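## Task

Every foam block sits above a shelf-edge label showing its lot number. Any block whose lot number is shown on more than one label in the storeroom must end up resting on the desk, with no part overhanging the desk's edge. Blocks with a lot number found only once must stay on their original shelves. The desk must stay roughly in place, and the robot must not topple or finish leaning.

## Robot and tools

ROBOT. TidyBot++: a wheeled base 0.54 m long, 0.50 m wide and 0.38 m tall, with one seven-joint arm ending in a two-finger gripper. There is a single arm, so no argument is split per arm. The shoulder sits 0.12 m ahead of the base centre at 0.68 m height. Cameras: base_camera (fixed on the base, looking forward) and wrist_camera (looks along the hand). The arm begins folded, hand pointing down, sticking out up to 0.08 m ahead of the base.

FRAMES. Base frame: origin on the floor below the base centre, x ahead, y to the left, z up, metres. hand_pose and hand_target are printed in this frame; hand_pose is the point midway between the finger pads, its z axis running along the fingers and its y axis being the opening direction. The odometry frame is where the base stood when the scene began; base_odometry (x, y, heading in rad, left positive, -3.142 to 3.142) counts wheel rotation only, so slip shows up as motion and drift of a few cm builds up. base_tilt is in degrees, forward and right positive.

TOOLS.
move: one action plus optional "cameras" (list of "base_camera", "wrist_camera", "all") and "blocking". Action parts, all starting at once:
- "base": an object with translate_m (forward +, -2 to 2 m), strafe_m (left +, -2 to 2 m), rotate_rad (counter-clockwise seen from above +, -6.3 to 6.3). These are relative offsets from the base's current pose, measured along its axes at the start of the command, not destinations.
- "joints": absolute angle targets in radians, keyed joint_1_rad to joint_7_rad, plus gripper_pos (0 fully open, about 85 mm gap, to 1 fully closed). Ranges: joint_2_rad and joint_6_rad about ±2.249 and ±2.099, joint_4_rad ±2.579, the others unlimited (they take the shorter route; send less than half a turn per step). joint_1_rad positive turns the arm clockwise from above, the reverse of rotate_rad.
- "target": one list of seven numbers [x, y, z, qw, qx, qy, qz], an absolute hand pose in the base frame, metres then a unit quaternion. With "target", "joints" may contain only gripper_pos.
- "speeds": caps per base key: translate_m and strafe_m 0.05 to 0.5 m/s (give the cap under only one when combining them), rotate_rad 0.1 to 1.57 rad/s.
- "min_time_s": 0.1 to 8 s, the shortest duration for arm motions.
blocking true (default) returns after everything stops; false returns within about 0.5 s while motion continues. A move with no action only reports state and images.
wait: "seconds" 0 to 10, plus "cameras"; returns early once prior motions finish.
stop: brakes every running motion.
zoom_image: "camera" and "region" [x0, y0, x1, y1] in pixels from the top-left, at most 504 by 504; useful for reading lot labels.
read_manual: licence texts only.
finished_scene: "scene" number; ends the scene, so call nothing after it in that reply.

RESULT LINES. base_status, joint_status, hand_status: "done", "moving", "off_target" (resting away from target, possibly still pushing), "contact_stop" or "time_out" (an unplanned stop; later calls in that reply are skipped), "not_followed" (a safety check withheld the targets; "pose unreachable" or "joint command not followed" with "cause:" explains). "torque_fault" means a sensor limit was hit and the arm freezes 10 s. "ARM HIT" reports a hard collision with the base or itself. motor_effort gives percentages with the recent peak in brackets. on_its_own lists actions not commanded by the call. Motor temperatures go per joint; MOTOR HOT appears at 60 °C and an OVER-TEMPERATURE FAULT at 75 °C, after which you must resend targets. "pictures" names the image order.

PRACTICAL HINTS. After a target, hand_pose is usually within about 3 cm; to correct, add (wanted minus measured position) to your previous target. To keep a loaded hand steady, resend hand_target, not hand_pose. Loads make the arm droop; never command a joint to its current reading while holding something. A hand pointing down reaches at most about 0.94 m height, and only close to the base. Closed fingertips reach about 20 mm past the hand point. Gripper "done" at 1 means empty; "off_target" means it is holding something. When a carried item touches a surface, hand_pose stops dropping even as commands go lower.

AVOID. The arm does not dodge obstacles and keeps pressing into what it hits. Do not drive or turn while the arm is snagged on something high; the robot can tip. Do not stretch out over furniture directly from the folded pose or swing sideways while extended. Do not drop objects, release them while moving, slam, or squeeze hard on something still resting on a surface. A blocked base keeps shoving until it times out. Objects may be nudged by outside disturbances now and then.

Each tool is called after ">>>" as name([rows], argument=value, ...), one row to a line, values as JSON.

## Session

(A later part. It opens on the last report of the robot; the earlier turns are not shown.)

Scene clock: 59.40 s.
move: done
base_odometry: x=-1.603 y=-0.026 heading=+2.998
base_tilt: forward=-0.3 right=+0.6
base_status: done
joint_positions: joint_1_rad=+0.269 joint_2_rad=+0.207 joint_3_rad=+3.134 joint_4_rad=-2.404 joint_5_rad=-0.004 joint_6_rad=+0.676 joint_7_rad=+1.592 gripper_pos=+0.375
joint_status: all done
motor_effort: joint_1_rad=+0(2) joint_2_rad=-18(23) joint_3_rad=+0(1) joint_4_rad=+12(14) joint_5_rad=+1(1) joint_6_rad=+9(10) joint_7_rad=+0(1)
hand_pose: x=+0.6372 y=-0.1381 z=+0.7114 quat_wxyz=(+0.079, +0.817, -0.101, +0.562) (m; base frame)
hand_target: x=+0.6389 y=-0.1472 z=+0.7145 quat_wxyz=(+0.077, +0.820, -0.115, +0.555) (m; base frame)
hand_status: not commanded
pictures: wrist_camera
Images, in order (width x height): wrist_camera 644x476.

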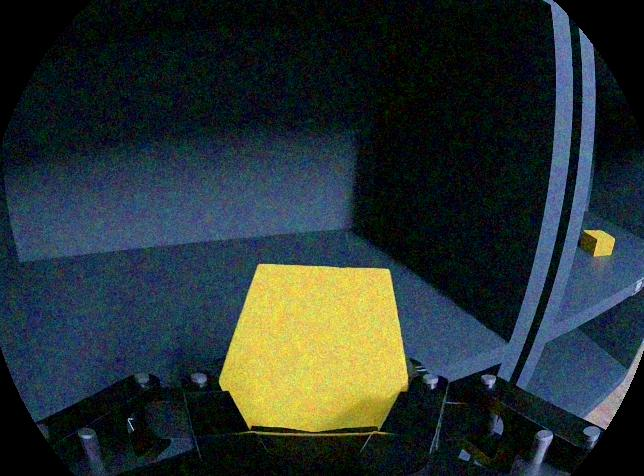

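>>> move(base={"translate_m":-1.13}, joints={"joint_1_rad":0,"joint_2_rad":-0.8,"joint_3_rad":3.14,"joint_4_rad":-2.4,"joint_5_rad":0,"joint_6_rad":-0.1,"joint_7_rad":1.57}, min_time_s=2)

>>> move(base={"rotate_rad":-1.571}, cameras=["all"])

Scene clock: 63.63 s.
move: done
base_odometry: x=-0.484 y=-0.188 heading=+2.998
base_tilt: forward=-0.4 right=+0.6
base_status: done
joint_positions: joint_1_rad=+0.020 joint_2_rad=-0.788 joint_3_rad=+3.134 joint_4_rad=-2.399 joint_5_rad=-0.004 joint_6_rad=-0.045 joint_7_rad=+1.592 gripper_pos=+0.375
joint_status: all done
motor_effort: joint_1_rad=+0(2) joint_2_rad=+3(21) joint_3_rad=+1(2) joint_4_rad=+20(21) joint_5_rad=+1(2) joint_6_rad=+9(10) joint_7_rad=-1(1)
hand_pose: x=+0.4448 y=-0.0017 z=+0.9392 quat_wxyz=(+0.012, +0.737, +0.003, +0.676) (m; base frame)
hand_target: x=+0.4401 y=+0.0020 z=+0.9256 quat_wxyz=(+0.000, +0.751, +0.000, +0.660) (m; base frame)
hand_status: not commanded
pictures: none

Scene clock: 65.93 s.
move: done
base_odometry: x=-0.484 y=-0.188 heading=+1.428
base_tilt: forward=-0.3 right=+0.6
base_status: done
joint_positions: joint_1_rad=+0.016 joint_2_rad=-0.788 joint_3_rad=+3.134 joint_4_rad=-2.399 joint_5_rad=-0.004 joint_6_rad=-0.046 joint_7_rad=+1.592 gripper_pos=+0.375
joint_status: not commanded
motor_effort: joint_1_rad=-1(1) joint_2_rad=+4(4) joint_3_rad=+1(2) joint_4_rad=+19(21) joint_5_rad=+1(1) joint_6_rad=+9(10) joint_7_rad=+0(1)
hand_pose: x=+0.4448 y=-0.0005 z=+0.9391 quat_wxyz=(+0.011, +0.737, +0.004, +0.676) (m; base frame)
hand_target: x=+0.4401 y=+0.0020 z=+0.9256 quat_wxyz=(+0.000, +0.751, +0.000, +0.660) (m; base frame)
hand_status: not commanded
pictures: base_camera, wrist_camera
Images, in order (width x height): base_camera 644x364, wrist_camera 644x476.

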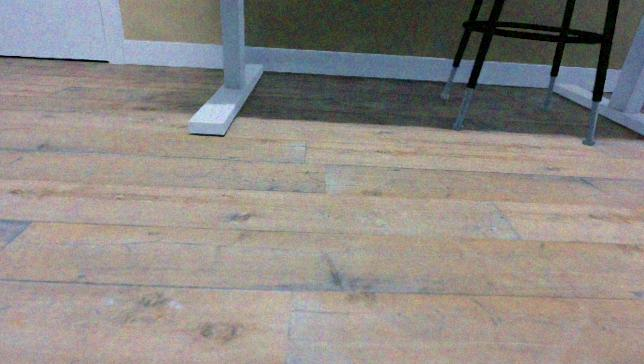

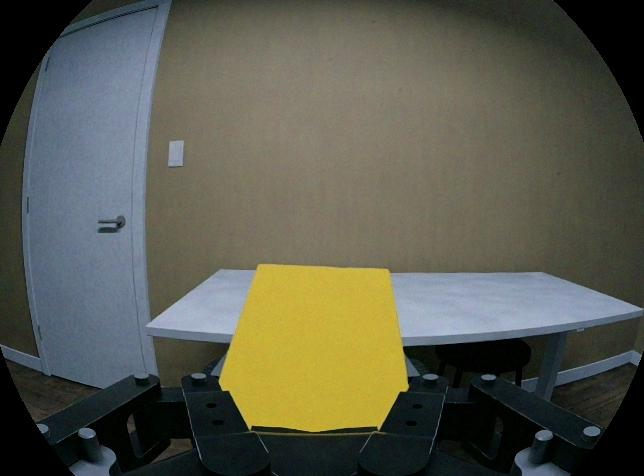

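>>> move(base={"translate_m":0.62,"strafe_m":0.15}, speeds={"translate_m":0.3}, cameras=["base_camera"])

>>> move(joints={"joint_1_rad":0.0,"joint_2_rad":-0.2,"joint_4_rad":-2.1,"joint_6_rad":-0.09}, min_time_s=2, cameras=["all"])

Scene clock: 69.80 s.
move: done
base_odometry: x=-0.544 y=+0.447 heading=+1.427
base_tilt: forward=-0.3 right=+0.6
base_status: done
joint_positions: joint_1_rad=+0.015 joint_2_rad=-0.790 joint_3_rad=+3.134 joint_4_rad=-2.399 joint_5_rad=-0.004 joint_6_rad=-0.047 joint_7_rad=+1.592 gripper_pos=+0.375
joint_status: not commanded
motor_effort: joint_1_rad=-1(1) joint_2_rad=+3(6) joint_3_rad=+1(1) joint_4_rad=+19(21) joint_5_rad=+1(1) joint_6_rad=+9(10) joint_7_rad=+0(1)
hand_pose: x=+0.4442 y=-0.0005 z=+0.9394 quat_wxyz=(+0.011, +0.736, +0.004, +0.676) (m; base frame)
hand_target: x=+0.4401 y=+0.0020 z=+0.9256 quat_wxyz=(+0.000, +0.751, +0.000, +0.660) (m; base frame)
hand_status: not commanded
pictures: base_camera
Images, in order (width x height): base_camera 644x364.

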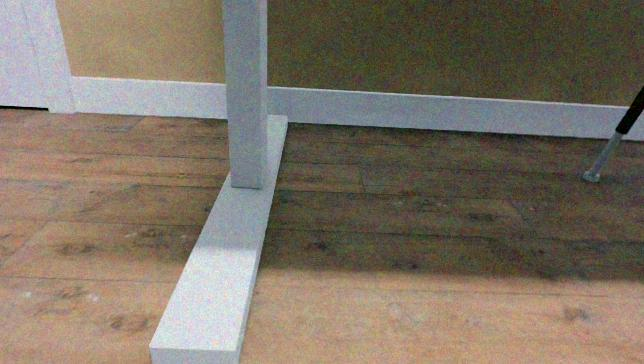

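Scene clock: 72.10 s.
move: done
base_odometry: x=-0.544 y=+0.447 heading=+1.427
base_tilt: forward=-0.3 right=+0.6
base_status: not commanded
joint_positions: joint_1_rad=+0.015 joint_2_rad=-0.219 joint_3_rad=+3.134 joint_4_rad=-2.131 joint_5_rad=-0.004 joint_6_rad=-0.047 joint_7_rad=+1.592 gripper_pos=+0.375
joint_status: all done
motor_effort: joint_1_rad=-1(2) joint_2_rad=-11(13) joint_3_rad=+0(1) joint_4_rad=+18(21) joint_5_rad=+1(1) joint_6_rad=+8(10) joint_7_rad=+0(1)
hand_pose: x=+0.6120 y=-0.0022 z=+0.8698 quat_wxyz=(+0.007, +0.830, +0.004, +0.558) (m; base frame)
hand_target: x=+0.6172 y=+0.0022 z=+0.8658 quat_wxyz=(-0.001, +0.839, +0.000, +0.544) (m; base frame)
hand_status: not commanded
pictures: base_camera, wrist_camera
Images, in order (width x height): base_camera 644x364, wrist_camera 644x476.

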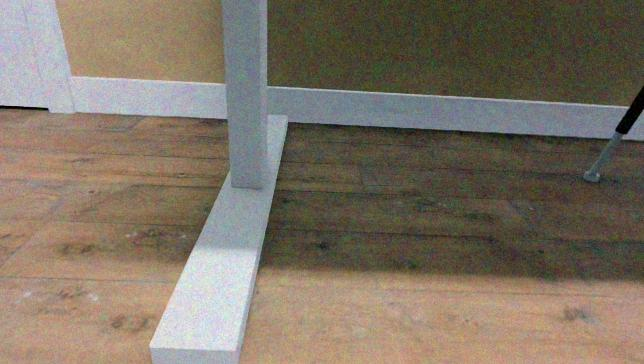

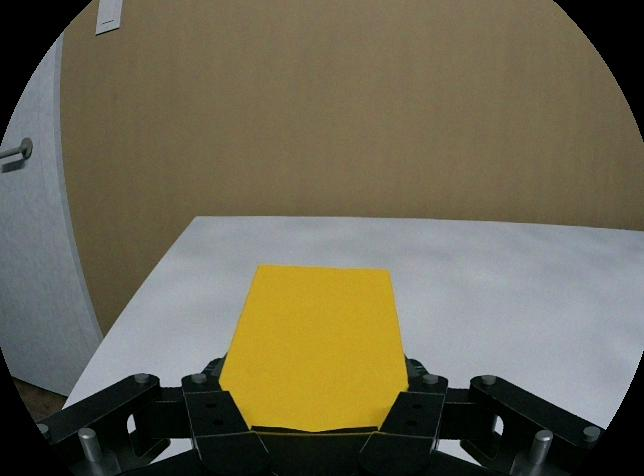

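>>> move(joints={"joint_2_rad":-0.13,"joint_4_rad":-2.27,"joint_6_rad":0.14}, min_time_s=2, cameras=["wrist_camera"])

>>> move(joints={"joint_2_rad":-0.105,"joint_4_rad":-2.33,"joint_6_rad":0.19}, min_time_s=2, cameras=["wrist_camera"])

Scene clock: 74.87 s.
move: done
base_odometry: x=-0.544 y=+0.447 heading=+1.427
base_tilt: forward=-0.3 right=+0.6
base_status: not commanded
joint_positions: joint_1_rad=+0.015 joint_2_rad=-0.158 joint_3_rad=+3.134 joint_4_rad=-2.231 joint_5_rad=-0.004 joint_6_rad=+0.072 joint_7_rad=+1.592 gripper_pos=+0.375
joint_status: all done
motor_effort: joint_1_rad=+0(1) joint_2_rad=-12(13) joint_3_rad=+1(1) joint_4_rad=+17(19) joint_5_rad=+1(1) joint_6_rad=+9(10) joint_7_rad=+0(1)
hand_pose: x=+0.6113 y=-0.0025 z=+0.8164 quat_wxyz=(+0.007, +0.842, +0.004, +0.540) (m; base frame)
hand_target: x=+0.6123 y=+0.0022 z=+0.8001 quat_wxyz=(-0.001, +0.841, +0.000, +0.540) (m; base frame)
hand_status: not commanded
pictures: wrist_camera
Images, in order (width x height): wrist_camera 644x476.

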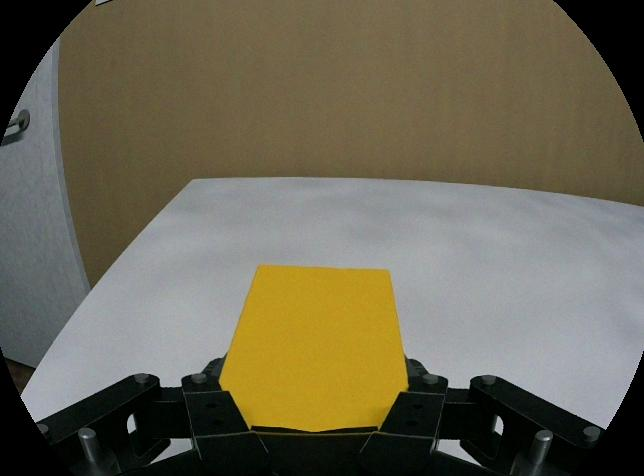

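Scene clock: 77.17 s.
move: done
base_odometry: x=-0.544 y=+0.447 heading=+1.427
base_tilt: forward=-0.3 right=+0.6
base_status: not commanded
joint_positions: joint_1_rad=+0.015 joint_2_rad=-0.134 joint_3_rad=+3.134 joint_4_rad=-2.290 joint_5_rad=-0.004 joint_6_rad=+0.123 joint_7_rad=+1.592 gripper_pos=+0.375
joint_status: all done
motor_effort: joint_1_rad=-1(1) joint_2_rad=-11(13) joint_3_rad=+0(1) joint_4_rad=+17(19) joint_5_rad=+1(1) joint_6_rad=+8(10) joint_7_rad=+0(1)
hand_pose: x=+0.6032 y=-0.0025 z=+0.7864 quat_wxyz=(+0.007, +0.850, +0.004, +0.526) (m; base frame)
hand_target: x=+0.6027 y=+0.0021 z=+0.7696 quat_wxyz=(-0.001, +0.851, +0.000, +0.525) (m; base frame)
hand_status: not commanded
pictures: wrist_camera
Images, in order (width x height): wrist_camera 644x476.

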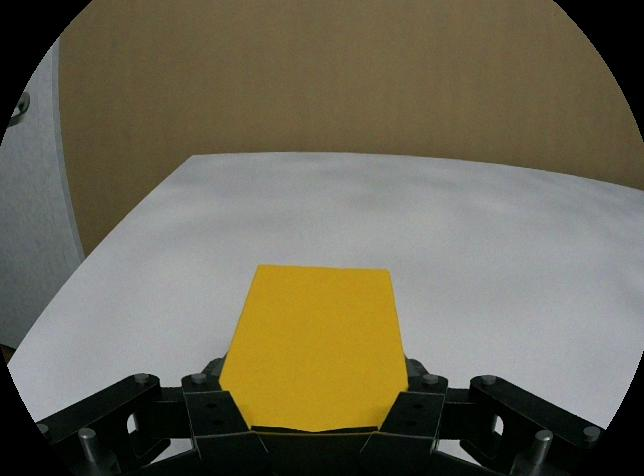

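>>> move(joints={"joint_2_rad":-0.09,"joint_4_rad":-2.35,"joint_6_rad":0.22}, min_time_s=1.5)

>>> move(joints={"joint_2_rad":-0.077,"joint_4_rad":-2.37,"joint_6_rad":0.25}, min_time_s=1.5)

>>> move(joints={"joint_2_rad":-0.064,"joint_4_rad":-2.39,"joint_6_rad":0.28}, min_time_s=1.5, cameras=["wrist_camera"])

Scene clock: 79.17 s.
move: done
base_odometry: x=-0.544 y=+0.447 heading=+1.427
base_tilt: forward=-0.3 right=+0.6
base_status: not commanded
joint_positions: joint_1_rad=+0.015 joint_2_rad=-0.120 joint_3_rad=+3.134 joint_4_rad=-2.310 joint_5_rad=-0.004 joint_6_rad=+0.153 joint_7_rad=+1.592 gripper_pos=+0.375
joint_status: all done
motor_effort: joint_1_rad=+0(1) joint_2_rad=-12(13) joint_3_rad=+0(1) joint_4_rad=+16(18) joint_5_rad=+1(1) joint_6_rad=+8(10) joint_7_rad=+0(1)
hand_pose: x=+0.6025 y=-0.0026 z=+0.7769 quat_wxyz=(+0.007, +0.851, +0.004, +0.524) (m; base frame)
hand_target: x=+0.6014 y=+0.0021 z=+0.7602 quat_wxyz=(-0.001, +0.852, +0.000, +0.523) (m; base frame)
hand_status: not commanded
pictures: none

Scene clock: 80.97 s.
move: done
base_odometry: x=-0.544 y=+0.447 heading=+1.427
base_tilt: forward=-0.3 right=+0.6
base_status: not commanded
joint_positions: joint_1_rad=+0.015 joint_2_rad=-0.107 joint_3_rad=+3.134 joint_4_rad=-2.331 joint_5_rad=-0.004 joint_6_rad=+0.183 joint_7_rad=+1.592 gripper_pos=+0.375
joint_status: all done
motor_effort: joint_1_rad=-1(1) joint_2_rad=-12(14) joint_3_rad=+0(1) joint_4_rad=+16(18) joint_5_rad=+1(1) joint_6_rad=+8(9) joint_7_rad=+0(1)
hand_pose: x=+0.6013 y=-0.0026 z=+0.7683 quat_wxyz=(+0.007, +0.852, +0.004, +0.523) (m; base frame)
hand_target: x=+0.5997 y=+0.0021 z=+0.7519 quat_wxyz=(-0.001, +0.853, +0.000, +0.522) (m; base frame)
hand_status: not commanded
pictures: none

Scene clock: 82.77 s.
move: done
base_odometry: x=-0.544 y=+0.447 heading=+1.427
base_tilt: forward=-0.3 right=+0.6
base_status: not commanded
joint_positions: joint_1_rad=+0.015 joint_2_rad=-0.094 joint_3_rad=+3.134 joint_4_rad=-2.351 joint_5_rad=-0.004 joint_6_rad=+0.213 joint_7_rad=+1.592 gripper_pos=+0.375
joint_status: all done
motor_effort: joint_1_rad=-1(1) joint_2_rad=-12(14) joint_3_rad=+0(1) joint_4_rad=+16(17) joint_5_rad=+1(1) joint_6_rad=+8(10) joint_7_rad=+0(0)
hand_pose: x=+0.5997 y=-0.0027 z=+0.7598 quat_wxyz=(+0.007, +0.853, +0.004, +0.522) (m; base frame)
hand_target: x=+0.5978 y=+0.0021 z=+0.7438 quat_wxyz=(-0.001, +0.854, +0.000, +0.521) (m; base frame)
hand_status: not commanded
pictures: wrist_camera
Images, in order (width x height): wrist_camera 644x476.

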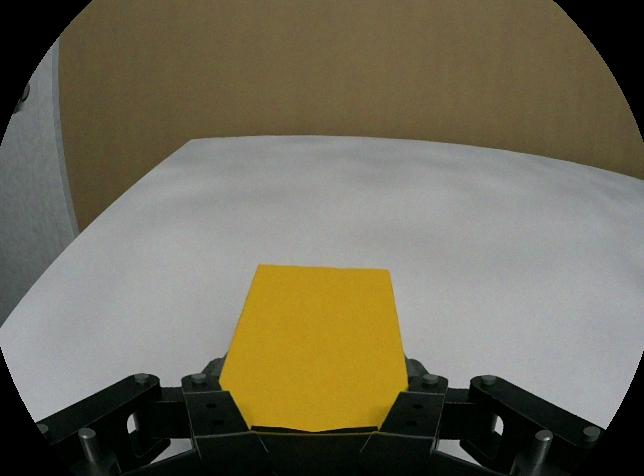

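>>> move(joints={"joint_2_rad":-0.051,"joint_4_rad":-2.41,"joint_6_rad":0.31}, min_time_s=1.5)

>>> move(joints={"joint_2_rad":-0.038,"joint_4_rad":-2.43,"joint_6_rad":0.34}, min_time_s=1.5, cameras=["wrist_camera"])

Scene clock: 84.73 s.
move: done
base_odometry: x=-0.544 y=+0.447 heading=+1.427
base_tilt: forward=-0.3 right=+0.6
base_status: not commanded
joint_positions: joint_1_rad=+0.015 joint_2_rad=-0.081 joint_3_rad=+3.134 joint_4_rad=-2.371 joint_5_rad=-0.004 joint_6_rad=+0.243 joint_7_rad=+1.592 gripper_pos=+0.375
joint_status: all done
motor_effort: joint_1_rad=+0(1) joint_2_rad=-12(14) joint_3_rad=+0(0) joint_4_rad=+16(17) joint_5_rad=+1(1) joint_6_rad=+8(9) joint_7_rad=+0(1)
hand_pose: x=+0.5979 y=-0.0027 z=+0.7514 quat_wxyz=(+0.007, +0.854, +0.004, +0.520) (m; base frame)
hand_target: x=+0.5956 y=+0.0021 z=+0.7359 quat_wxyz=(-0.001, +0.854, +0.000, +0.520) (m; base frame)
hand_status: not commanded
pictures: none

Scene clock: 86.50 s.
move: done
base_odometry: x=-0.544 y=+0.447 heading=+1.427
base_tilt: forward=-0.3 right=+0.6
base_status: not commanded
joint_positions: joint_1_rad=+0.015 joint_2_rad=-0.074 joint_3_rad=+3.134 joint_4_rad=-2.389 joint_5_rad=-0.004 joint_6_rad=+0.277 joint_7_rad=+1.592 gripper_pos=+0.375
joint_status: all done
motor_effort: joint_1_rad=+0(1) joint_2_rad=-11(13) joint_3_rad=+1(1) joint_4_rad=+14(16) joint_5_rad=+0(1) joint_6_rad=+8(10) joint_7_rad=+0(1)
hand_pose: x=+0.5970 y=-0.0027 z=+0.7482 quat_wxyz=(+0.007, +0.852, +0.004, +0.524) (m; base frame)
hand_target: x=+0.5931 y=+0.0021 z=+0.7281 quat_wxyz=(-0.001, +0.855, +0.000, +0.518) (m; base frame)
hand_status: not commanded
pictures: wrist_camera
Images, in order (width x height): wrist_camera 644x476.

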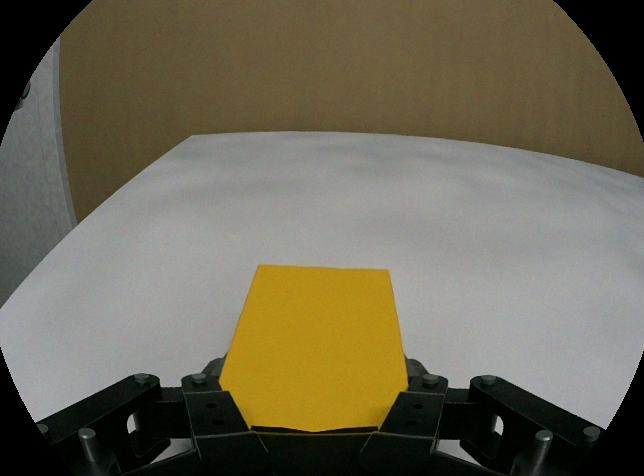

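>>> move(joints={"joint_2_rad":-0.028,"joint_4_rad":-2.445,"joint_6_rad":0.36}, min_time_s=1.5, cameras=["wrist_camera"])

Scene clock: 88.43 s.
move: done
base_odometry: x=-0.544 y=+0.447 heading=+1.427
base_tilt: forward=-0.3 right=+0.6
base_status: not commanded
joint_positions: joint_1_rad=+0.015 joint_2_rad=-0.071 joint_3_rad=+3.134 joint_4_rad=-2.401 joint_5_rad=-0.004 joint_6_rad=+0.304 joint_7_rad=+1.592 gripper_pos=+0.375
joint_status: all done
motor_effort: joint_1_rad=+0(1) joint_2_rad=-10(12) joint_3_rad=+1(1) joint_4_rad=+14(15) joint_5_rad=+1(1) joint_6_rad=+7(9) joint_7_rad=+0(0)
hand_pose: x=+0.5968 y=-0.0027 z=+0.7484 quat_wxyz=(+0.007, +0.848, +0.004, +0.529) (m; base frame)
hand_target: x=+0.5908 y=+0.0021 z=+0.7216 quat_wxyz=(-0.001, +0.857, +0.000, +0.516) (m; base frame)
hand_status: not commanded
pictures: wrist_camera
Images, in order (width x height): wrist_camera 644x476.

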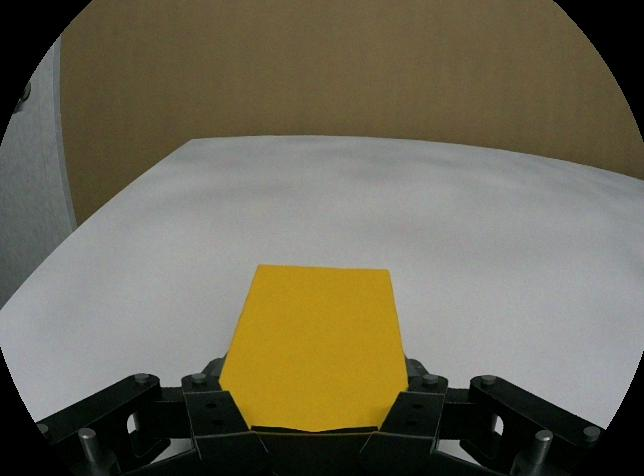

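>>> move(joints={"joint_2_rad":-0.048,"joint_4_rad":-2.42,"joint_6_rad":0.32})

>>> move(joints={"gripper_pos":0.05}, cameras=["wrist_camera"])

Scene clock: 89.20 s.
move: done
base_odometry: x=-0.544 y=+0.447 heading=+1.427
base_tilt: forward=-0.3 right=+0.6
base_status: not commanded
joint_positions: joint_1_rad=+0.015 joint_2_rad=-0.071 joint_3_rad=+3.134 joint_4_rad=-2.400 joint_5_rad=-0.004 joint_6_rad=+0.304 joint_7_rad=+1.592 gripper_pos=+0.375
joint_status: all done
motor_effort: joint_1_rad=+0(0) joint_2_rad=-10(11) joint_3_rad=+1(1) joint_4_rad=+14(14) joint_5_rad=+1(1) joint_6_rad=+7(7) joint_7_rad=+0(0)
hand_pose: x=+0.5968 y=-0.0027 z=+0.7485 quat_wxyz=(+0.007, +0.848, +0.004, +0.529) (m; base frame)
hand_target: x=+0.5935 y=+0.0021 z=+0.7322 quat_wxyz=(-0.001, +0.855, +0.000, +0.518) (m; base frame)
hand_status: not commanded
pictures: none

Scene clock: 90.03 s.
move: done
base_odometry: x=-0.544 y=+0.447 heading=+1.427
base_tilt: forward=-0.3 right=+0.6
base_status: not commanded
joint_positions: joint_1_rad=+0.015 joint_2_rad=-0.069 joint_3_rad=+3.134 joint_4_rad=-2.400 joint_5_rad=-0.004 joint_6_rad=+0.304 joint_7_rad=+1.592 gripper_pos=+0.050
joint_status: all done
motor_effort: joint_1_rad=-1(1) joint_2_rad=-13(13) joint_3_rad=+0(1) joint_4_rad=+15(16) joint_5_rad=+1(1) joint_6_rad=+8(9) joint_7_rad=+0(1)
hand_pose: x=+0.5969 y=-0.0027 z=+0.7477 quat_wxyz=(+0.007, +0.849, +0.004, +0.529) (m; base frame)
hand_target: x=+0.5935 y=+0.0021 z=+0.7322 quat_wxyz=(-0.001, +0.855, +0.000, +0.518) (m; base frame)
hand_status: not commanded
pictures: wrist_camera
Images, in order (width x height): wrist_camera 644x476.

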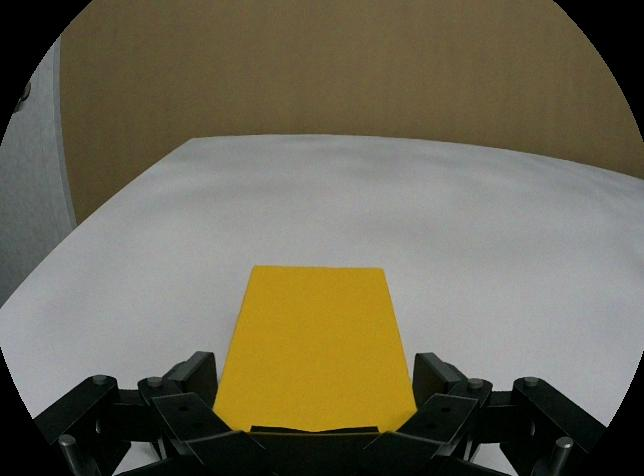

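>>> move(joints={"joint_2_rad": -0.35, "joint_4_rad": -2.25, "joint_6_rad": 0.05}, min_time_s=2, cameras=["wrist_camera"])

Scene clock: 94.80 s.
move: done
base_odometry: x=-0.544 y=+0.447 heading=+1.427
base_tilt: forward=-0.3 right=+0.6
base_status: not commanded
joint_positions: joint_1_rad=+0.015 joint_2_rad=-0.337 joint_3_rad=+3.134 joint_4_rad=-2.277 joint_5_rad=-0.004 joint_6_rad=+0.107 joint_7_rad=+1.592 gripper_pos=+0.050
joint_status: all done
motor_effort: joint_1_rad=-1(1) joint_2_rad=-8(13) joint_3_rad=+0(1) joint_4_rad=+18(19) joint_5_rad=+1(1) joint_6_rad=+9(10) joint_7_rad=-1(1)
hand_pose: x=+0.5736 y=-0.0019 z=+0.8848 quat_wxyz=(+0.009, +0.793, +0.004, +0.609) (m; base frame)
hand_target: x=+0.5714 y=+0.0021 z=+0.8896 quat_wxyz=(+0.000, +0.799, +0.000, +0.602) (m; base frame)
hand_status: not commanded
pictures: wrist_camera
Images, in order (width x height): wrist_camera 644x476.

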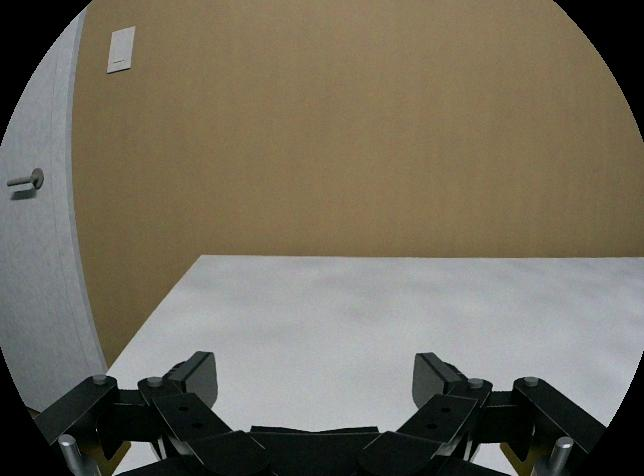

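>>> move(joints={"joint_1_rad": 0, "joint_2_rad": -0.8, "joint_4_rad": -2.4, "joint_6_rad": -0.1}, base={"translate_m": -0.4}, cameras=["wrist_camera"])

Scene clock: 97.17 s.
move: done
base_odometry: x=-0.602 y=+0.051 heading=+1.426
base_tilt: forward=-0.4 right=+0.6
base_status: done
joint_positions: joint_1_rad=+0.015 joint_2_rad=-0.795 joint_3_rad=+3.134 joint_4_rad=-2.356 joint_5_rad=-0.004 joint_6_rad=-0.043 joint_7_rad=+1.592 gripper_pos=+0.050
joint_status: all done
motor_effort: joint_1_rad=+0(2) joint_2_rad=+4(10) joint_3_rad=+1(1) joint_4_rad=+19(20) joint_5_rad=+1(1) joint_6_rad=+9(10) joint_7_rad=+0(1)
hand_pose: x=+0.4441 y=-0.0001 z=+0.9691 quat_wxyz=(+0.011, +0.719, +0.004, +0.695) (m; base frame)
hand_target: x=+0.4401 y=+0.0020 z=+0.9257 quat_wxyz=(+0.000, +0.751, +0.000, +0.660) (m; base frame)
hand_status: not commanded
pictures: wrist_camera
Images, in order (width x height): wrist_camera 644x476.

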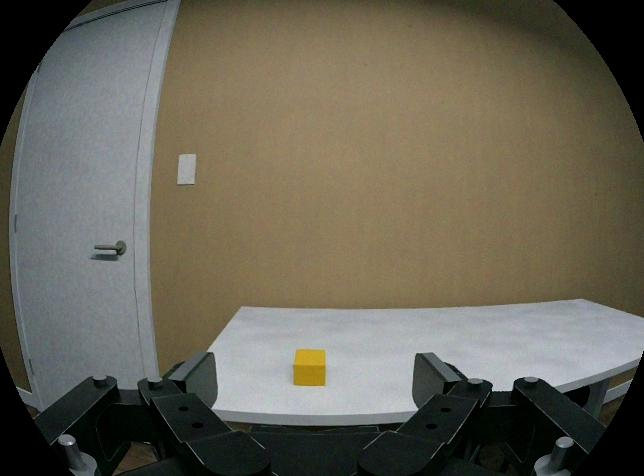

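>>> move(base={"rotate_rad": 1.571}, joints={"joint_1_rad": 0, "joint_2_rad": -0.587, "joint_4_rad": -1.955, "joint_6_rad": -0.382, "gripper_pos": 0})

>>> move(base={"translate_m": 0.98, "strafe_m": 0.24}, cameras=["wrist_camera"])

Scene clock: 99.73 s.
move: done
base_odometry: x=-0.602 y=+0.051 heading=+2.996
base_tilt: forward=-0.3 right=+0.6
base_status: done
joint_positions: joint_1_rad=+0.012 joint_2_rad=-0.599 joint_3_rad=+3.134 joint_4_rad=-1.984 joint_5_rad=-0.004 joint_6_rad=-0.325 joint_7_rad=+1.592 gripper_pos=+0.000
joint_status: all done
motor_effort: joint_1_rad=+0(2) joint_2_rad=-1(5) joint_3_rad=+1(2) joint_4_rad=+19(22) joint_5_rad=+1(1) joint_6_rad=+9(10) joint_7_rad=+0(1)
hand_pose: x=+0.4991 y=+0.0010 z=+1.0443 quat_wxyz=(+0.008, +0.754, +0.006, +0.656) (m; base frame)
hand_target: x=+0.5002 y=+0.0022 z=+1.0400 quat_wxyz=(+0.000, +0.768, +0.000, +0.641) (m; base frame)
hand_status: not commanded
pictures: none

Scene clock: 103.13 s.
move: done
base_odometry: x=-1.606 y=-0.044 heading=+2.997
base_tilt: forward=-0.3 right=+0.6
base_status: done
joint_positions: joint_1_rad=+0.012 joint_2_rad=-0.592 joint_3_rad=+3.134 joint_4_rad=-1.983 joint_5_rad=-0.004 joint_6_rad=-0.327 joint_7_rad=+1.592 gripper_pos=+0.000
joint_status: not commanded
motor_effort: joint_1_rad=+0(1) joint_2_rad=-1(4) joint_3_rad=+1(1) joint_4_rad=+19(20) joint_5_rad=+1(1) joint_6_rad=+9(10) joint_7_rad=+0(1)
hand_pose: x=+0.5012 y=+0.0009 z=+1.0419 quat_wxyz=(+0.008, +0.757, +0.006, +0.653) (m; base frame)
hand_target: x=+0.5002 y=+0.0022 z=+1.0400 quat_wxyz=(+0.000, +0.768, +0.000, +0.641) (m; base frame)
hand_status: not commanded
pictures: wrist_camera
Images, in order (width x height): wrist_camera 644x476.

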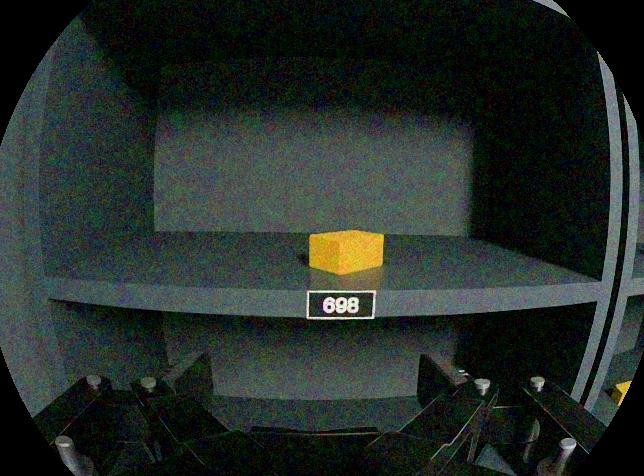

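>>> zoom_image(camera="wrist_camera", region=[260, 200, 440, 330])

Scaled by 2.800.

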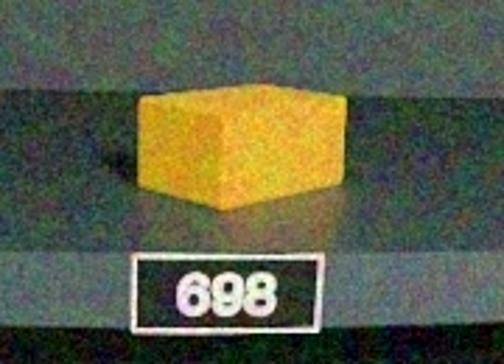

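>>> move(base={"translate_m": -0.22, "strafe_m": 0.05, "rotate_rad": 0.26}, joints={"joint_1_rad": 0, "joint_2_rad": 0.382, "joint_3_rad": 3.14, "joint_4_rad": -0.652, "joint_5_rad": 1.124, "joint_6_rad": -1.477, "joint_7_rad": 0.41}, min_time_s=2.5, cameras=["wrist_camera"])

Scene clock: 107.73 s.
move: done
base_odometry: x=-1.396 y=-0.125 heading=-3.025
base_tilt: forward=-0.3 right=+0.6
base_status: done
joint_positions: joint_1_rad=+0.009 joint_2_rad=+0.342 joint_3_rad=+3.133 joint_4_rad=-0.681 joint_5_rad=+1.047 joint_6_rad=-1.421 joint_7_rad=+0.454 gripper_pos=+0.000
joint_status: all done
motor_effort: joint_1_rad=+0(2) joint_2_rad=-25(26) joint_3_rad=+1(3) joint_4_rad=+14(21) joint_5_rad=+8(8) joint_6_rad=+6(10) joint_7_rad=+0(1)
hand_pose: x=+0.6477 y=-0.2675 z=+1.1341 quat_wxyz=(+0.258, +0.638, -0.516, +0.510) (m; base frame)
hand_target: x=+0.6401 y=-0.2778 z=+1.1324 quat_wxyz=(+0.290, +0.609, -0.539, +0.505) (m; base frame)
hand_status: not commanded
pictures: wrist_camera
Images, in order (width x height): wrist_camera 644x476.

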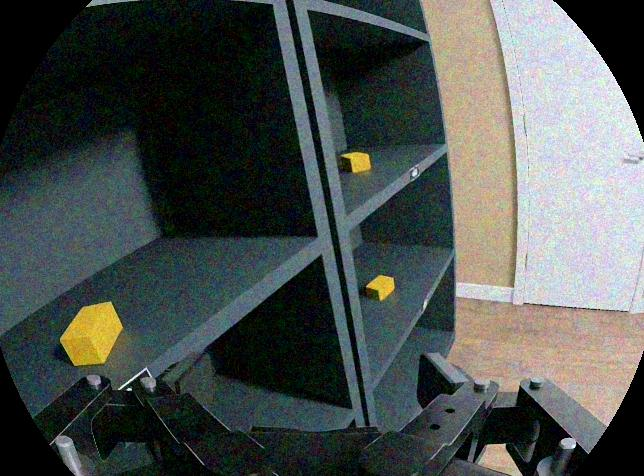

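>>> zoom_image(camera="wrist_camera", region=[40, 280, 160, 400])

Scaled by 4.200.

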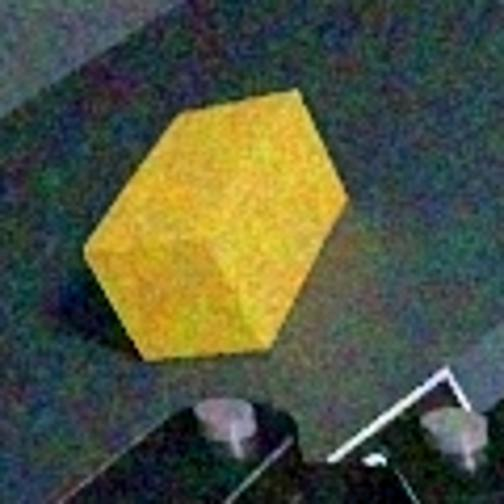

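>>> move(base={"rotate_rad": 0.12})

>>> move(base={"translate_m": 0.35, "strafe_m": -0.22}, speeds={"translate_m": 0.2}, cameras=["wrist_camera"])

Scene clock: 111.13 s.
move: done
base_odometry: x=-1.395 y=-0.125 heading=-2.904
base_tilt: forward=-0.3 right=+0.6
base_status: done
joint_positions: joint_1_rad=-0.005 joint_2_rad=+0.343 joint_3_rad=+3.135 joint_4_rad=-0.680 joint_5_rad=+1.054 joint_6_rad=-1.426 joint_7_rad=+0.453 gripper_pos=+0.000
joint_status: not commanded
motor_effort: joint_1_rad=+0(3) joint_2_rad=-24(26) joint_3_rad=+1(3) joint_4_rad=+14(15) joint_5_rad=+8(8) joint_6_rad=+5(6) joint_7_rad=+0(1)
hand_pose: x=+0.6493 y=-0.2620 z=+1.1349 quat_wxyz=(+0.259, +0.639, -0.513, +0.511) (m; base frame)
hand_target: x=+0.6401 y=-0.2778 z=+1.1324 quat_wxyz=(+0.290, +0.609, -0.539, +0.505) (m; base frame)
hand_status: not commanded
pictures: none

Scene clock: 114.00 s.
move: done
base_odometry: x=-1.787 y=+0.006 heading=-2.903
base_tilt: forward=-0.3 right=+0.6
base_status: done
joint_positions: joint_1_rad=-0.005 joint_2_rad=+0.351 joint_3_rad=+3.135 joint_4_rad=-0.677 joint_5_rad=+1.055 joint_6_rad=-1.427 joint_7_rad=+0.453 gripper_pos=+0.000
joint_status: not commanded
motor_effort: joint_1_rad=+0(2) joint_2_rad=-24(27) joint_3_rad=+1(2) joint_4_rad=+15(16) joint_5_rad=+8(8) joint_6_rad=+5(6) joint_7_rad=+0(1)
hand_pose: x=+0.6524 y=-0.2622 z=+1.1315 quat_wxyz=(+0.261, +0.640, -0.513, +0.509) (m; base frame)
hand_target: x=+0.6401 y=-0.2778 z=+1.1324 quat_wxyz=(+0.290, +0.609, -0.539, +0.505) (m; base frame)
hand_status: not commanded
pictures: wrist_camera
Images, in order (width x height): wrist_camera 644x476.

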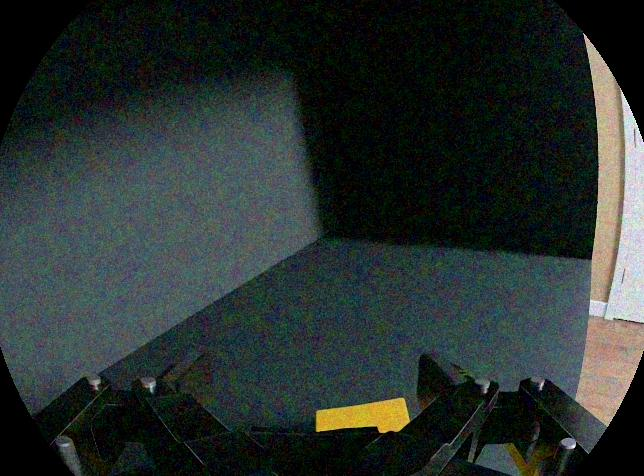

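>>> move(base={"translate_m": -0.006, "strafe_m": -0.01}, speeds={"translate_m": 0.1})

>>> move(joints={"joint_4_rad": -0.8}, min_time_s=1.5, cameras=["wrist_camera"])

Scene clock: 115.40 s.
move: done
base_odometry: x=-1.784 y=+0.017 heading=-2.903
base_tilt: forward=-0.3 right=+0.6
base_status: done
joint_positions: joint_1_rad=-0.002 joint_2_rad=+0.351 joint_3_rad=+3.135 joint_4_rad=-0.676 joint_5_rad=+1.056 joint_6_rad=-1.427 joint_7_rad=+0.453 gripper_pos=+0.000
joint_status: not commanded
motor_effort: joint_1_rad=+0(3) joint_2_rad=-24(27) joint_3_rad=+1(3) joint_4_rad=+15(15) joint_5_rad=+8(8) joint_6_rad=+5(6) joint_7_rad=-1(1)
hand_pose: x=+0.6514 y=-0.2640 z=+1.1317 quat_wxyz=(+0.262, +0.639, -0.514, +0.509) (m; base frame)
hand_target: x=+0.6401 y=-0.2778 z=+1.1324 quat_wxyz=(+0.290, +0.609, -0.539, +0.505) (m; base frame)
hand_status: not commanded
pictures: none

Scene clock: 117.20 s.
move: done
base_odometry: x=-1.784 y=+0.017 heading=-2.903
base_tilt: forward=-0.3 right=+0.6
base_status: not commanded
joint_positions: joint_1_rad=-0.002 joint_2_rad=+0.351 joint_3_rad=+3.135 joint_4_rad=-0.763 joint_5_rad=+1.056 joint_6_rad=-1.427 joint_7_rad=+0.453 gripper_pos=+0.000
joint_status: all done
motor_effort: joint_1_rad=-1(1) joint_2_rad=-26(26) joint_3_rad=+1(2) joint_4_rad=+15(16) joint_5_rad=+8(8) joint_6_rad=+5(6) joint_7_rad=-1(1)
hand_pose: x=+0.6547 y=-0.2639 z=+1.0980 quat_wxyz=(+0.284, +0.660, -0.502, +0.481) (m; base frame)
hand_target: x=+0.6450 y=-0.2778 z=+1.0781 quat_wxyz=(+0.329, +0.645, -0.516, +0.458) (m; base frame)
hand_status: not commanded
pictures: wrist_camera
Images, in order (width x height): wrist_camera 644x476.

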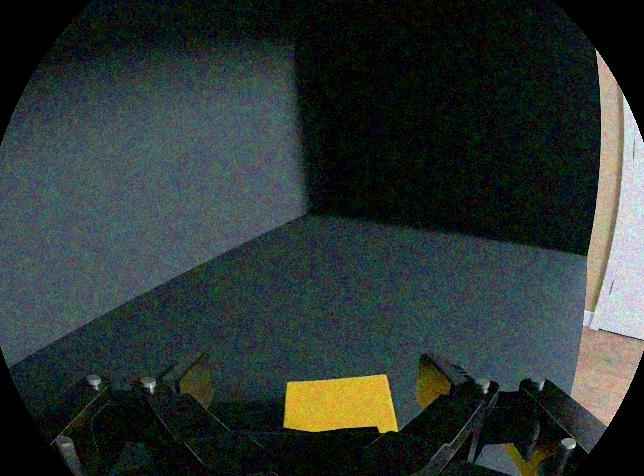

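>>> move(joints={"joint_4_rad": -0.93}, min_time_s=1.5, cameras=["wrist_camera"])

Scene clock: 119.07 s.
move: done
base_odometry: x=-1.784 y=+0.017 heading=-2.903
base_tilt: forward=-0.3 right=+0.6
base_status: not commanded
joint_positions: joint_1_rad=-0.002 joint_2_rad=+0.351 joint_3_rad=+3.135 joint_4_rad=-0.892 joint_5_rad=+1.056 joint_6_rad=-1.428 joint_7_rad=+0.453 gripper_pos=+0.000
joint_status: all done
motor_effort: joint_1_rad=+0(1) joint_2_rad=-26(26) joint_3_rad=+1(2) joint_4_rad=+16(17) joint_5_rad=+8(9) joint_6_rad=+4(5) joint_7_rad=+0(1)
hand_pose: x=+0.6543 y=-0.2638 z=+1.0478 quat_wxyz=(+0.316, +0.690, -0.483, +0.437) (m; base frame)
hand_target: x=+0.6427 y=-0.2778 z=+1.0302 quat_wxyz=(+0.362, +0.673, -0.493, +0.415) (m; base frame)
hand_status: not commanded
pictures: wrist_camera
Images, in order (width x height): wrist_camera 644x476.

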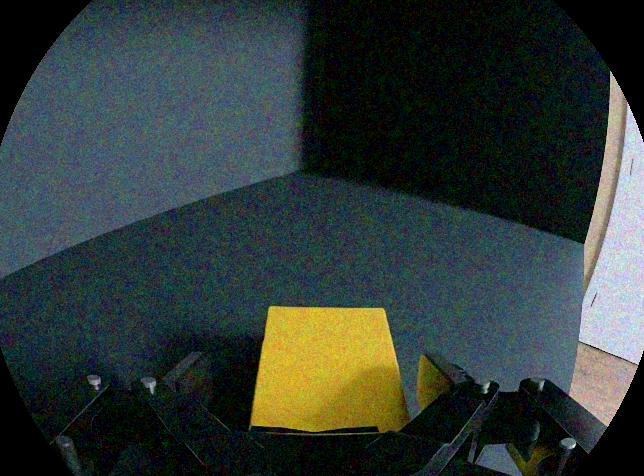

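>>> move(joints={"joint_4_rad": -0.985}, min_time_s=1.5, cameras=["wrist_camera"])

Scene clock: 123.10 s.
move: done
base_odometry: x=-1.784 y=+0.017 heading=-2.903
base_tilt: forward=-0.3 right=+0.6
base_status: not commanded
joint_positions: joint_1_rad=-0.002 joint_2_rad=+0.351 joint_3_rad=+3.135 joint_4_rad=-0.946 joint_5_rad=+1.056 joint_6_rad=-1.428 joint_7_rad=+0.453 gripper_pos=+0.000
joint_status: all done
motor_effort: joint_1_rad=-1(1) joint_2_rad=-26(27) joint_3_rad=+1(2) joint_4_rad=+15(17) joint_5_rad=+9(9) joint_6_rad=+3(4) joint_7_rad=+0(1)
hand_pose: x=+0.6521 y=-0.2638 z=+1.0271 quat_wxyz=(+0.329, +0.701, -0.474, +0.419) (m; base frame)
hand_target: x=+0.6398 y=-0.2778 z=+1.0102 quat_wxyz=(+0.376, +0.684, -0.483, +0.397) (m; base frame)
hand_status: not commanded
pictures: wrist_camera
Images, in order (width x height): wrist_camera 644x476.

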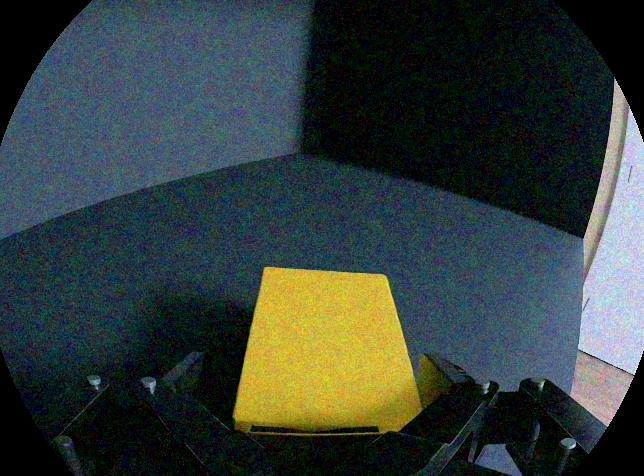

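>>> move(joints={"joint_4_rad": -1.01}, min_time_s=1)

>>> move(joints={"gripper_pos": 0.6}, cameras=["wrist_camera"])

Scene clock: 124.60 s.
move: done
base_odometry: x=-1.784 y=+0.017 heading=-2.903
base_tilt: forward=-0.3 right=+0.6
base_status: not commanded
joint_positions: joint_1_rad=-0.002 joint_2_rad=+0.351 joint_3_rad=+3.135 joint_4_rad=-0.971 joint_5_rad=+1.056 joint_6_rad=-1.428 joint_7_rad=+0.453 gripper_pos=+0.000
joint_status: all done
motor_effort: joint_1_rad=+0(1) joint_2_rad=-26(27) joint_3_rad=+1(2) joint_4_rad=+15(16) joint_5_rad=+9(9) joint_6_rad=+3(4) joint_7_rad=+0(1)
hand_pose: x=+0.6508 y=-0.2637 z=+1.0175 quat_wxyz=(+0.335, +0.706, -0.470, +0.410) (m; base frame)
hand_target: x=+0.6381 y=-0.2778 z=+1.0011 quat_wxyz=(+0.382, +0.689, -0.478, +0.388) (m; base frame)
hand_status: not commanded
pictures: none

Scene clock: 125.47 s.
move: off_target
base_odometry: x=-1.784 y=+0.017 heading=-2.903
base_tilt: forward=-0.3 right=+0.6
base_status: not commanded
joint_positions: joint_1_rad=-0.002 joint_2_rad=+0.351 joint_3_rad=+3.135 joint_4_rad=-0.971 joint_5_rad=+1.061 joint_6_rad=-1.428 joint_7_rad=+0.452 gripper_pos=+0.377
joint_status: gripper_pos off_target (ended at +0.377, target +0.600)
motor_effort: joint_1_rad=+0(1) joint_2_rad=-24(27) joint_3_rad=+2(2) joint_4_rad=+15(16) joint_5_rad=+8(9) joint_6_rad=+3(3) joint_7_rad=+0(0)
hand_pose: x=+0.6505 y=-0.2644 z=+1.0184 quat_wxyz=(+0.337, +0.705, -0.469, +0.411) (m; base frame)
hand_target: x=+0.6381 y=-0.2778 z=+1.0011 quat_wxyz=(+0.382, +0.689, -0.478, +0.388) (m; base frame)
hand_status: not commanded
pictures: wrist_camera
Images, in order (width x height): wrist_camera 644x476.

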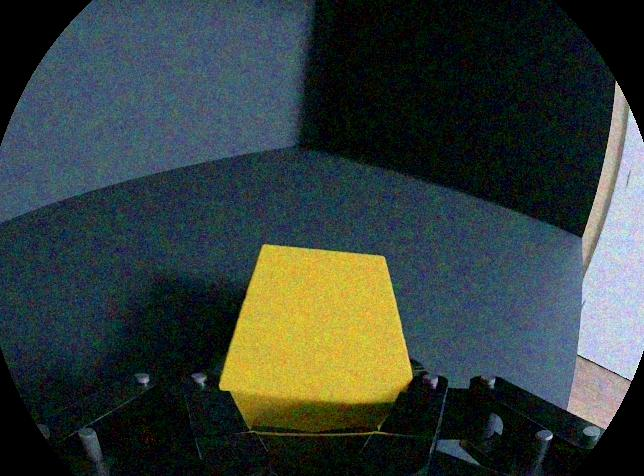

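>>> move(joints={"joint_4_rad": -0.62}, min_time_s=2)

>>> move(base={"translate_m": -0.7}, speeds={"translate_m": 0.3}, cameras=["wrist_camera"])

Scene clock: 128.03 s.
move: done
base_odometry: x=-1.784 y=+0.017 heading=-2.903
base_tilt: forward=-0.3 right=+0.6
base_status: not commanded
joint_positions: joint_1_rad=-0.002 joint_2_rad=+0.351 joint_3_rad=+3.135 joint_4_rad=-0.645 joint_5_rad=+1.061 joint_6_rad=-1.431 joint_7_rad=+0.452 gripper_pos=+0.377
joint_status: all done
motor_effort: joint_1_rad=+0(1) joint_2_rad=-25(27) joint_3_rad=+1(2) joint_4_rad=+15(17) joint_5_rad=+8(9) joint_6_rad=+5(7) joint_7_rad=+0(1)
hand_pose: x=+0.6480 y=-0.2648 z=+1.1444 quat_wxyz=(+0.256, +0.629, -0.520, +0.518) (m; base frame)
hand_target: x=+0.6380 y=-0.2778 z=+1.1440 quat_wxyz=(+0.282, +0.601, -0.543, +0.514) (m; base frame)
hand_status: not commanded
pictures: none

Scene clock: 131.33 s.
move: done
base_odometry: x=-1.104 y=+0.183 heading=-2.903
base_tilt: forward=-0.3 right=+0.6
base_status: done
joint_positions: joint_1_rad=-0.002 joint_2_rad=+0.355 joint_3_rad=+3.135 joint_4_rad=-0.644 joint_5_rad=+1.061 joint_6_rad=-1.431 joint_7_rad=+0.452 gripper_pos=+0.377
joint_status: not commanded
motor_effort: joint_1_rad=+0(1) joint_2_rad=-25(28) joint_3_rad=+1(2) joint_4_rad=+15(16) joint_5_rad=+8(8) joint_6_rad=+5(7) joint_7_rad=+0(1)
hand_pose: x=+0.6498 y=-0.2649 z=+1.1426 quat_wxyz=(+0.257, +0.630, -0.519, +0.517) (m; base frame)
hand_target: x=+0.6380 y=-0.2778 z=+1.1440 quat_wxyz=(+0.282, +0.601, -0.543, +0.514) (m; base frame)
hand_status: not commanded
pictures: wrist_camera
Images, in order (width x height): wrist_camera 644x476.

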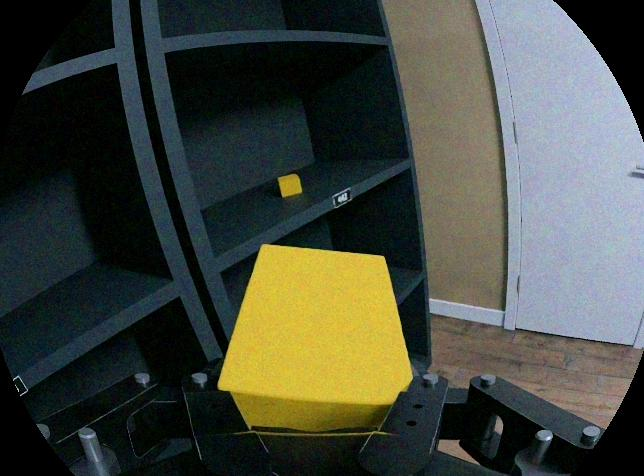

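>>> move(base={"rotate_rad": -1.954}, joints={"joint_1_rad": 0, "joint_2_rad": -0.8, "joint_3_rad": 3.14, "joint_4_rad": -2.4, "joint_5_rad": 0, "joint_6_rad": -0.1, "joint_7_rad": 1.57}, min_time_s=2)

>>> move(base={"translate_m": 0.33, "strafe_m": -0.72}, cameras=["wrist_camera"])

Scene clock: 134.97 s.
move: done
base_odometry: x=-1.104 y=+0.183 heading=+1.427
base_tilt: forward=-0.3 right=+0.6
base_status: done
joint_positions: joint_1_rad=-0.002 joint_2_rad=-0.781 joint_3_rad=+3.144 joint_4_rad=-2.358 joint_5_rad=+0.071 joint_6_rad=-0.169 joint_7_rad=+1.526 gripper_pos=+0.377
joint_status: all done
motor_effort: joint_1_rad=-1(4) joint_2_rad=+3(27) joint_3_rad=+1(4) joint_4_rad=+20(21) joint_5_rad=+1(9) joint_6_rad=+9(10) joint_7_rad=+0(1)
hand_pose: x=+0.4436 y=-0.0029 z=+0.9247 quat_wxyz=(+0.012, +0.766, +0.005, +0.643) (m; base frame)
hand_target: x=+0.4401 y=+0.0020 z=+0.9257 quat_wxyz=(+0.000, +0.751, +0.001, +0.660) (m; base frame)
hand_status: not commanded
pictures: none

Scene clock: 137.87 s.
move: done
base_odometry: x=-0.344 y=+0.407 heading=+1.427
base_tilt: forward=-0.3 right=+0.6
base_status: done
joint_positions: joint_1_rad=-0.002 joint_2_rad=-0.783 joint_3_rad=+3.144 joint_4_rad=-2.358 joint_5_rad=+0.069 joint_6_rad=-0.167 joint_7_rad=+1.527 gripper_pos=+0.377
joint_status: not commanded
motor_effort: joint_1_rad=-1(1) joint_2_rad=+3(4) joint_3_rad=+1(2) joint_4_rad=+19(21) joint_5_rad=+1(1) joint_6_rad=+9(10) joint_7_rad=+0(1)
hand_pose: x=+0.4433 y=-0.0026 z=+0.9259 quat_wxyz=(+0.011, +0.765, +0.005, +0.644) (m; base frame)
hand_target: x=+0.4401 y=+0.0020 z=+0.9257 quat_wxyz=(+0.000, +0.751, +0.001, +0.660) (m; base frame)
hand_status: not commanded
pictures: wrist_camera
Images, in order (width x height): wrist_camera 644x476.

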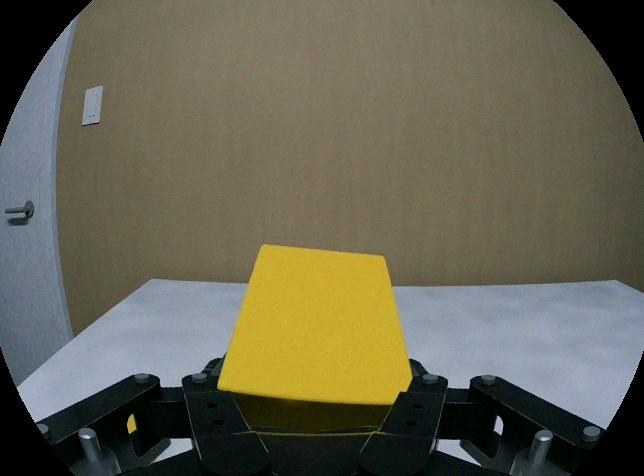

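>>> move(joints={"joint_1_rad": 0.015, "joint_2_rad": -0.2, "joint_3_rad": 3.14, "joint_4_rad": -2.1, "joint_5_rad": -0.05, "joint_6_rad": -0.09, "joint_7_rad": 1.6}, min_time_s=1.5)

>>> move(joints={"joint_2_rad": -0.13, "joint_4_rad": -2.27, "joint_6_rad": 0.14}, min_time_s=1.2)

>>> move(joints={"joint_2_rad": -0.105, "joint_4_rad": -2.33, "joint_6_rad": 0.19}, min_time_s=1, cameras=["wrist_camera"])

Scene clock: 140.03 s.
move: done
base_odometry: x=-0.344 y=+0.407 heading=+1.427
base_tilt: forward=-0.3 right=+0.6
base_status: not commanded
joint_positions: joint_1_rad=-0.002 joint_2_rad=-0.221 joint_3_rad=+3.144 joint_4_rad=-2.131 joint_5_rad=+0.020 joint_6_rad=-0.156 joint_7_rad=+1.556 gripper_pos=+0.377
joint_status: all done
motor_effort: joint_1_rad=+0(2) joint_2_rad=-11(12) joint_3_rad=+0(2) joint_4_rad=+18(21) joint_5_rad=+1(2) joint_6_rad=+8(10) joint_7_rad=+0(1)
hand_pose: x=+0.5973 y=-0.0001 z=+0.8399 quat_wxyz=(+0.003, +0.859, +0.001, +0.512) (m; base frame)
hand_target: x=+0.6172 y=-0.0039 z=+0.8659 quat_wxyz=(-0.004, +0.839, -0.013, +0.545) (m; base frame)
hand_status: not commanded
pictures: none

Scene clock: 141.83 s.
move: done
base_odometry: x=-0.344 y=+0.407 heading=+1.427
base_tilt: forward=-0.3 right=+0.6
base_status: not commanded
joint_positions: joint_1_rad=-0.002 joint_2_rad=-0.156 joint_3_rad=+3.144 joint_4_rad=-2.233 joint_5_rad=+0.020 joint_6_rad=+0.073 joint_7_rad=+1.557 gripper_pos=+0.377
joint_status: all done
motor_effort: joint_1_rad=+0(1) joint_2_rad=-12(13) joint_3_rad=+0(1) joint_4_rad=+17(19) joint_5_rad=+1(1) joint_6_rad=+9(10) joint_7_rad=+0(1)
hand_pose: x=+0.6111 y=+0.0014 z=+0.8145 quat_wxyz=(+0.001, +0.842, +0.002, +0.539) (m; base frame)
hand_target: x=+0.6122 y=-0.0074 z=+0.8000 quat_wxyz=(+0.001, +0.841, -0.016, +0.540) (m; base frame)
hand_status: not commanded
pictures: none

Scene clock: 143.13 s.
move: done
base_odometry: x=-0.344 y=+0.407 heading=+1.427
base_tilt: forward=-0.3 right=+0.6
base_status: not commanded
joint_positions: joint_1_rad=-0.002 joint_2_rad=-0.134 joint_3_rad=+3.144 joint_4_rad=-2.291 joint_5_rad=+0.020 joint_6_rad=+0.123 joint_7_rad=+1.557 gripper_pos=+0.377
joint_status: all done
motor_effort: joint_1_rad=-1(1) joint_2_rad=-12(13) joint_3_rad=+0(1) joint_4_rad=+17(18) joint_5_rad=+1(1) joint_6_rad=+9(10) joint_7_rad=+0(1)
hand_pose: x=+0.6031 y=+0.0017 z=+0.7856 quat_wxyz=(+0.000, +0.851, +0.003, +0.526) (m; base frame)
hand_target: x=+0.6026 y=-0.0081 z=+0.7695 quat_wxyz=(+0.002, +0.851, -0.017, +0.525) (m; base frame)
hand_status: not commanded
pictures: wrist_camera
Images, in order (width x height): wrist_camera 644x476.

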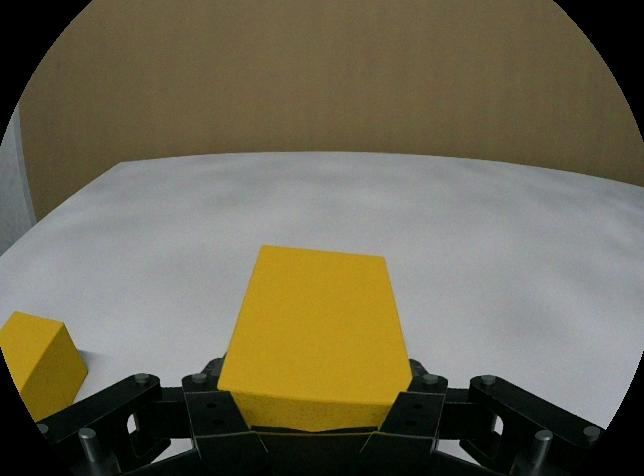

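>>> move(joints={"joint_2_rad": -0.09, "joint_4_rad": -2.35, "joint_6_rad": 0.225, "joint_7_rad": 1.7}, min_time_s=1.2)

>>> move(joints={"joint_2_rad": -0.077, "joint_4_rad": -2.37, "joint_6_rad": 0.255}, min_time_s=1.2, cameras=["wrist_camera"])

Scene clock: 144.90 s.
move: done
base_odometry: x=-0.344 y=+0.407 heading=+1.427
base_tilt: forward=-0.3 right=+0.6
base_status: not commanded
joint_positions: joint_1_rad=-0.002 joint_2_rad=-0.120 joint_3_rad=+3.144 joint_4_rad=-2.310 joint_5_rad=+0.020 joint_6_rad=+0.158 joint_7_rad=+1.656 gripper_pos=+0.377
joint_status: all done
motor_effort: joint_1_rad=+0(1) joint_2_rad=-12(13) joint_3_rad=+0(1) joint_4_rad=+16(18) joint_5_rad=+1(1) joint_6_rad=+9(9) joint_7_rad=+0(1)
hand_pose: x=+0.6034 y=+0.0019 z=+0.7784 quat_wxyz=(+0.026, +0.849, +0.045, +0.526) (m; base frame)
hand_target: x=+0.6020 y=-0.0086 z=+0.7615 quat_wxyz=(+0.029, +0.850, +0.026, +0.525) (m; base frame)
hand_status: not commanded
pictures: none

Scene clock: 146.40 s.
move: done
base_odometry: x=-0.344 y=+0.407 heading=+1.427
base_tilt: forward=-0.3 right=+0.6
base_status: not commanded
joint_positions: joint_1_rad=-0.002 joint_2_rad=-0.107 joint_3_rad=+3.144 joint_4_rad=-2.331 joint_5_rad=+0.020 joint_6_rad=+0.188 joint_7_rad=+1.657 gripper_pos=+0.377
joint_status: all done
motor_effort: joint_1_rad=+0(1) joint_2_rad=-12(14) joint_3_rad=+0(1) joint_4_rad=+16(17) joint_5_rad=+1(1) joint_6_rad=+9(10) joint_7_rad=+0(1)
hand_pose: x=+0.6021 y=+0.0021 z=+0.7698 quat_wxyz=(+0.026, +0.850, +0.045, +0.525) (m; base frame)
hand_target: x=+0.6003 y=-0.0090 z=+0.7533 quat_wxyz=(+0.030, +0.851, +0.025, +0.523) (m; base frame)
hand_status: not commanded
pictures: wrist_camera
Images, in order (width x height): wrist_camera 644x476.

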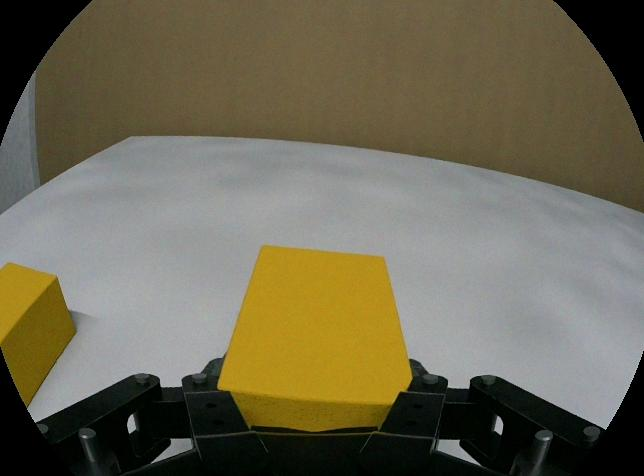

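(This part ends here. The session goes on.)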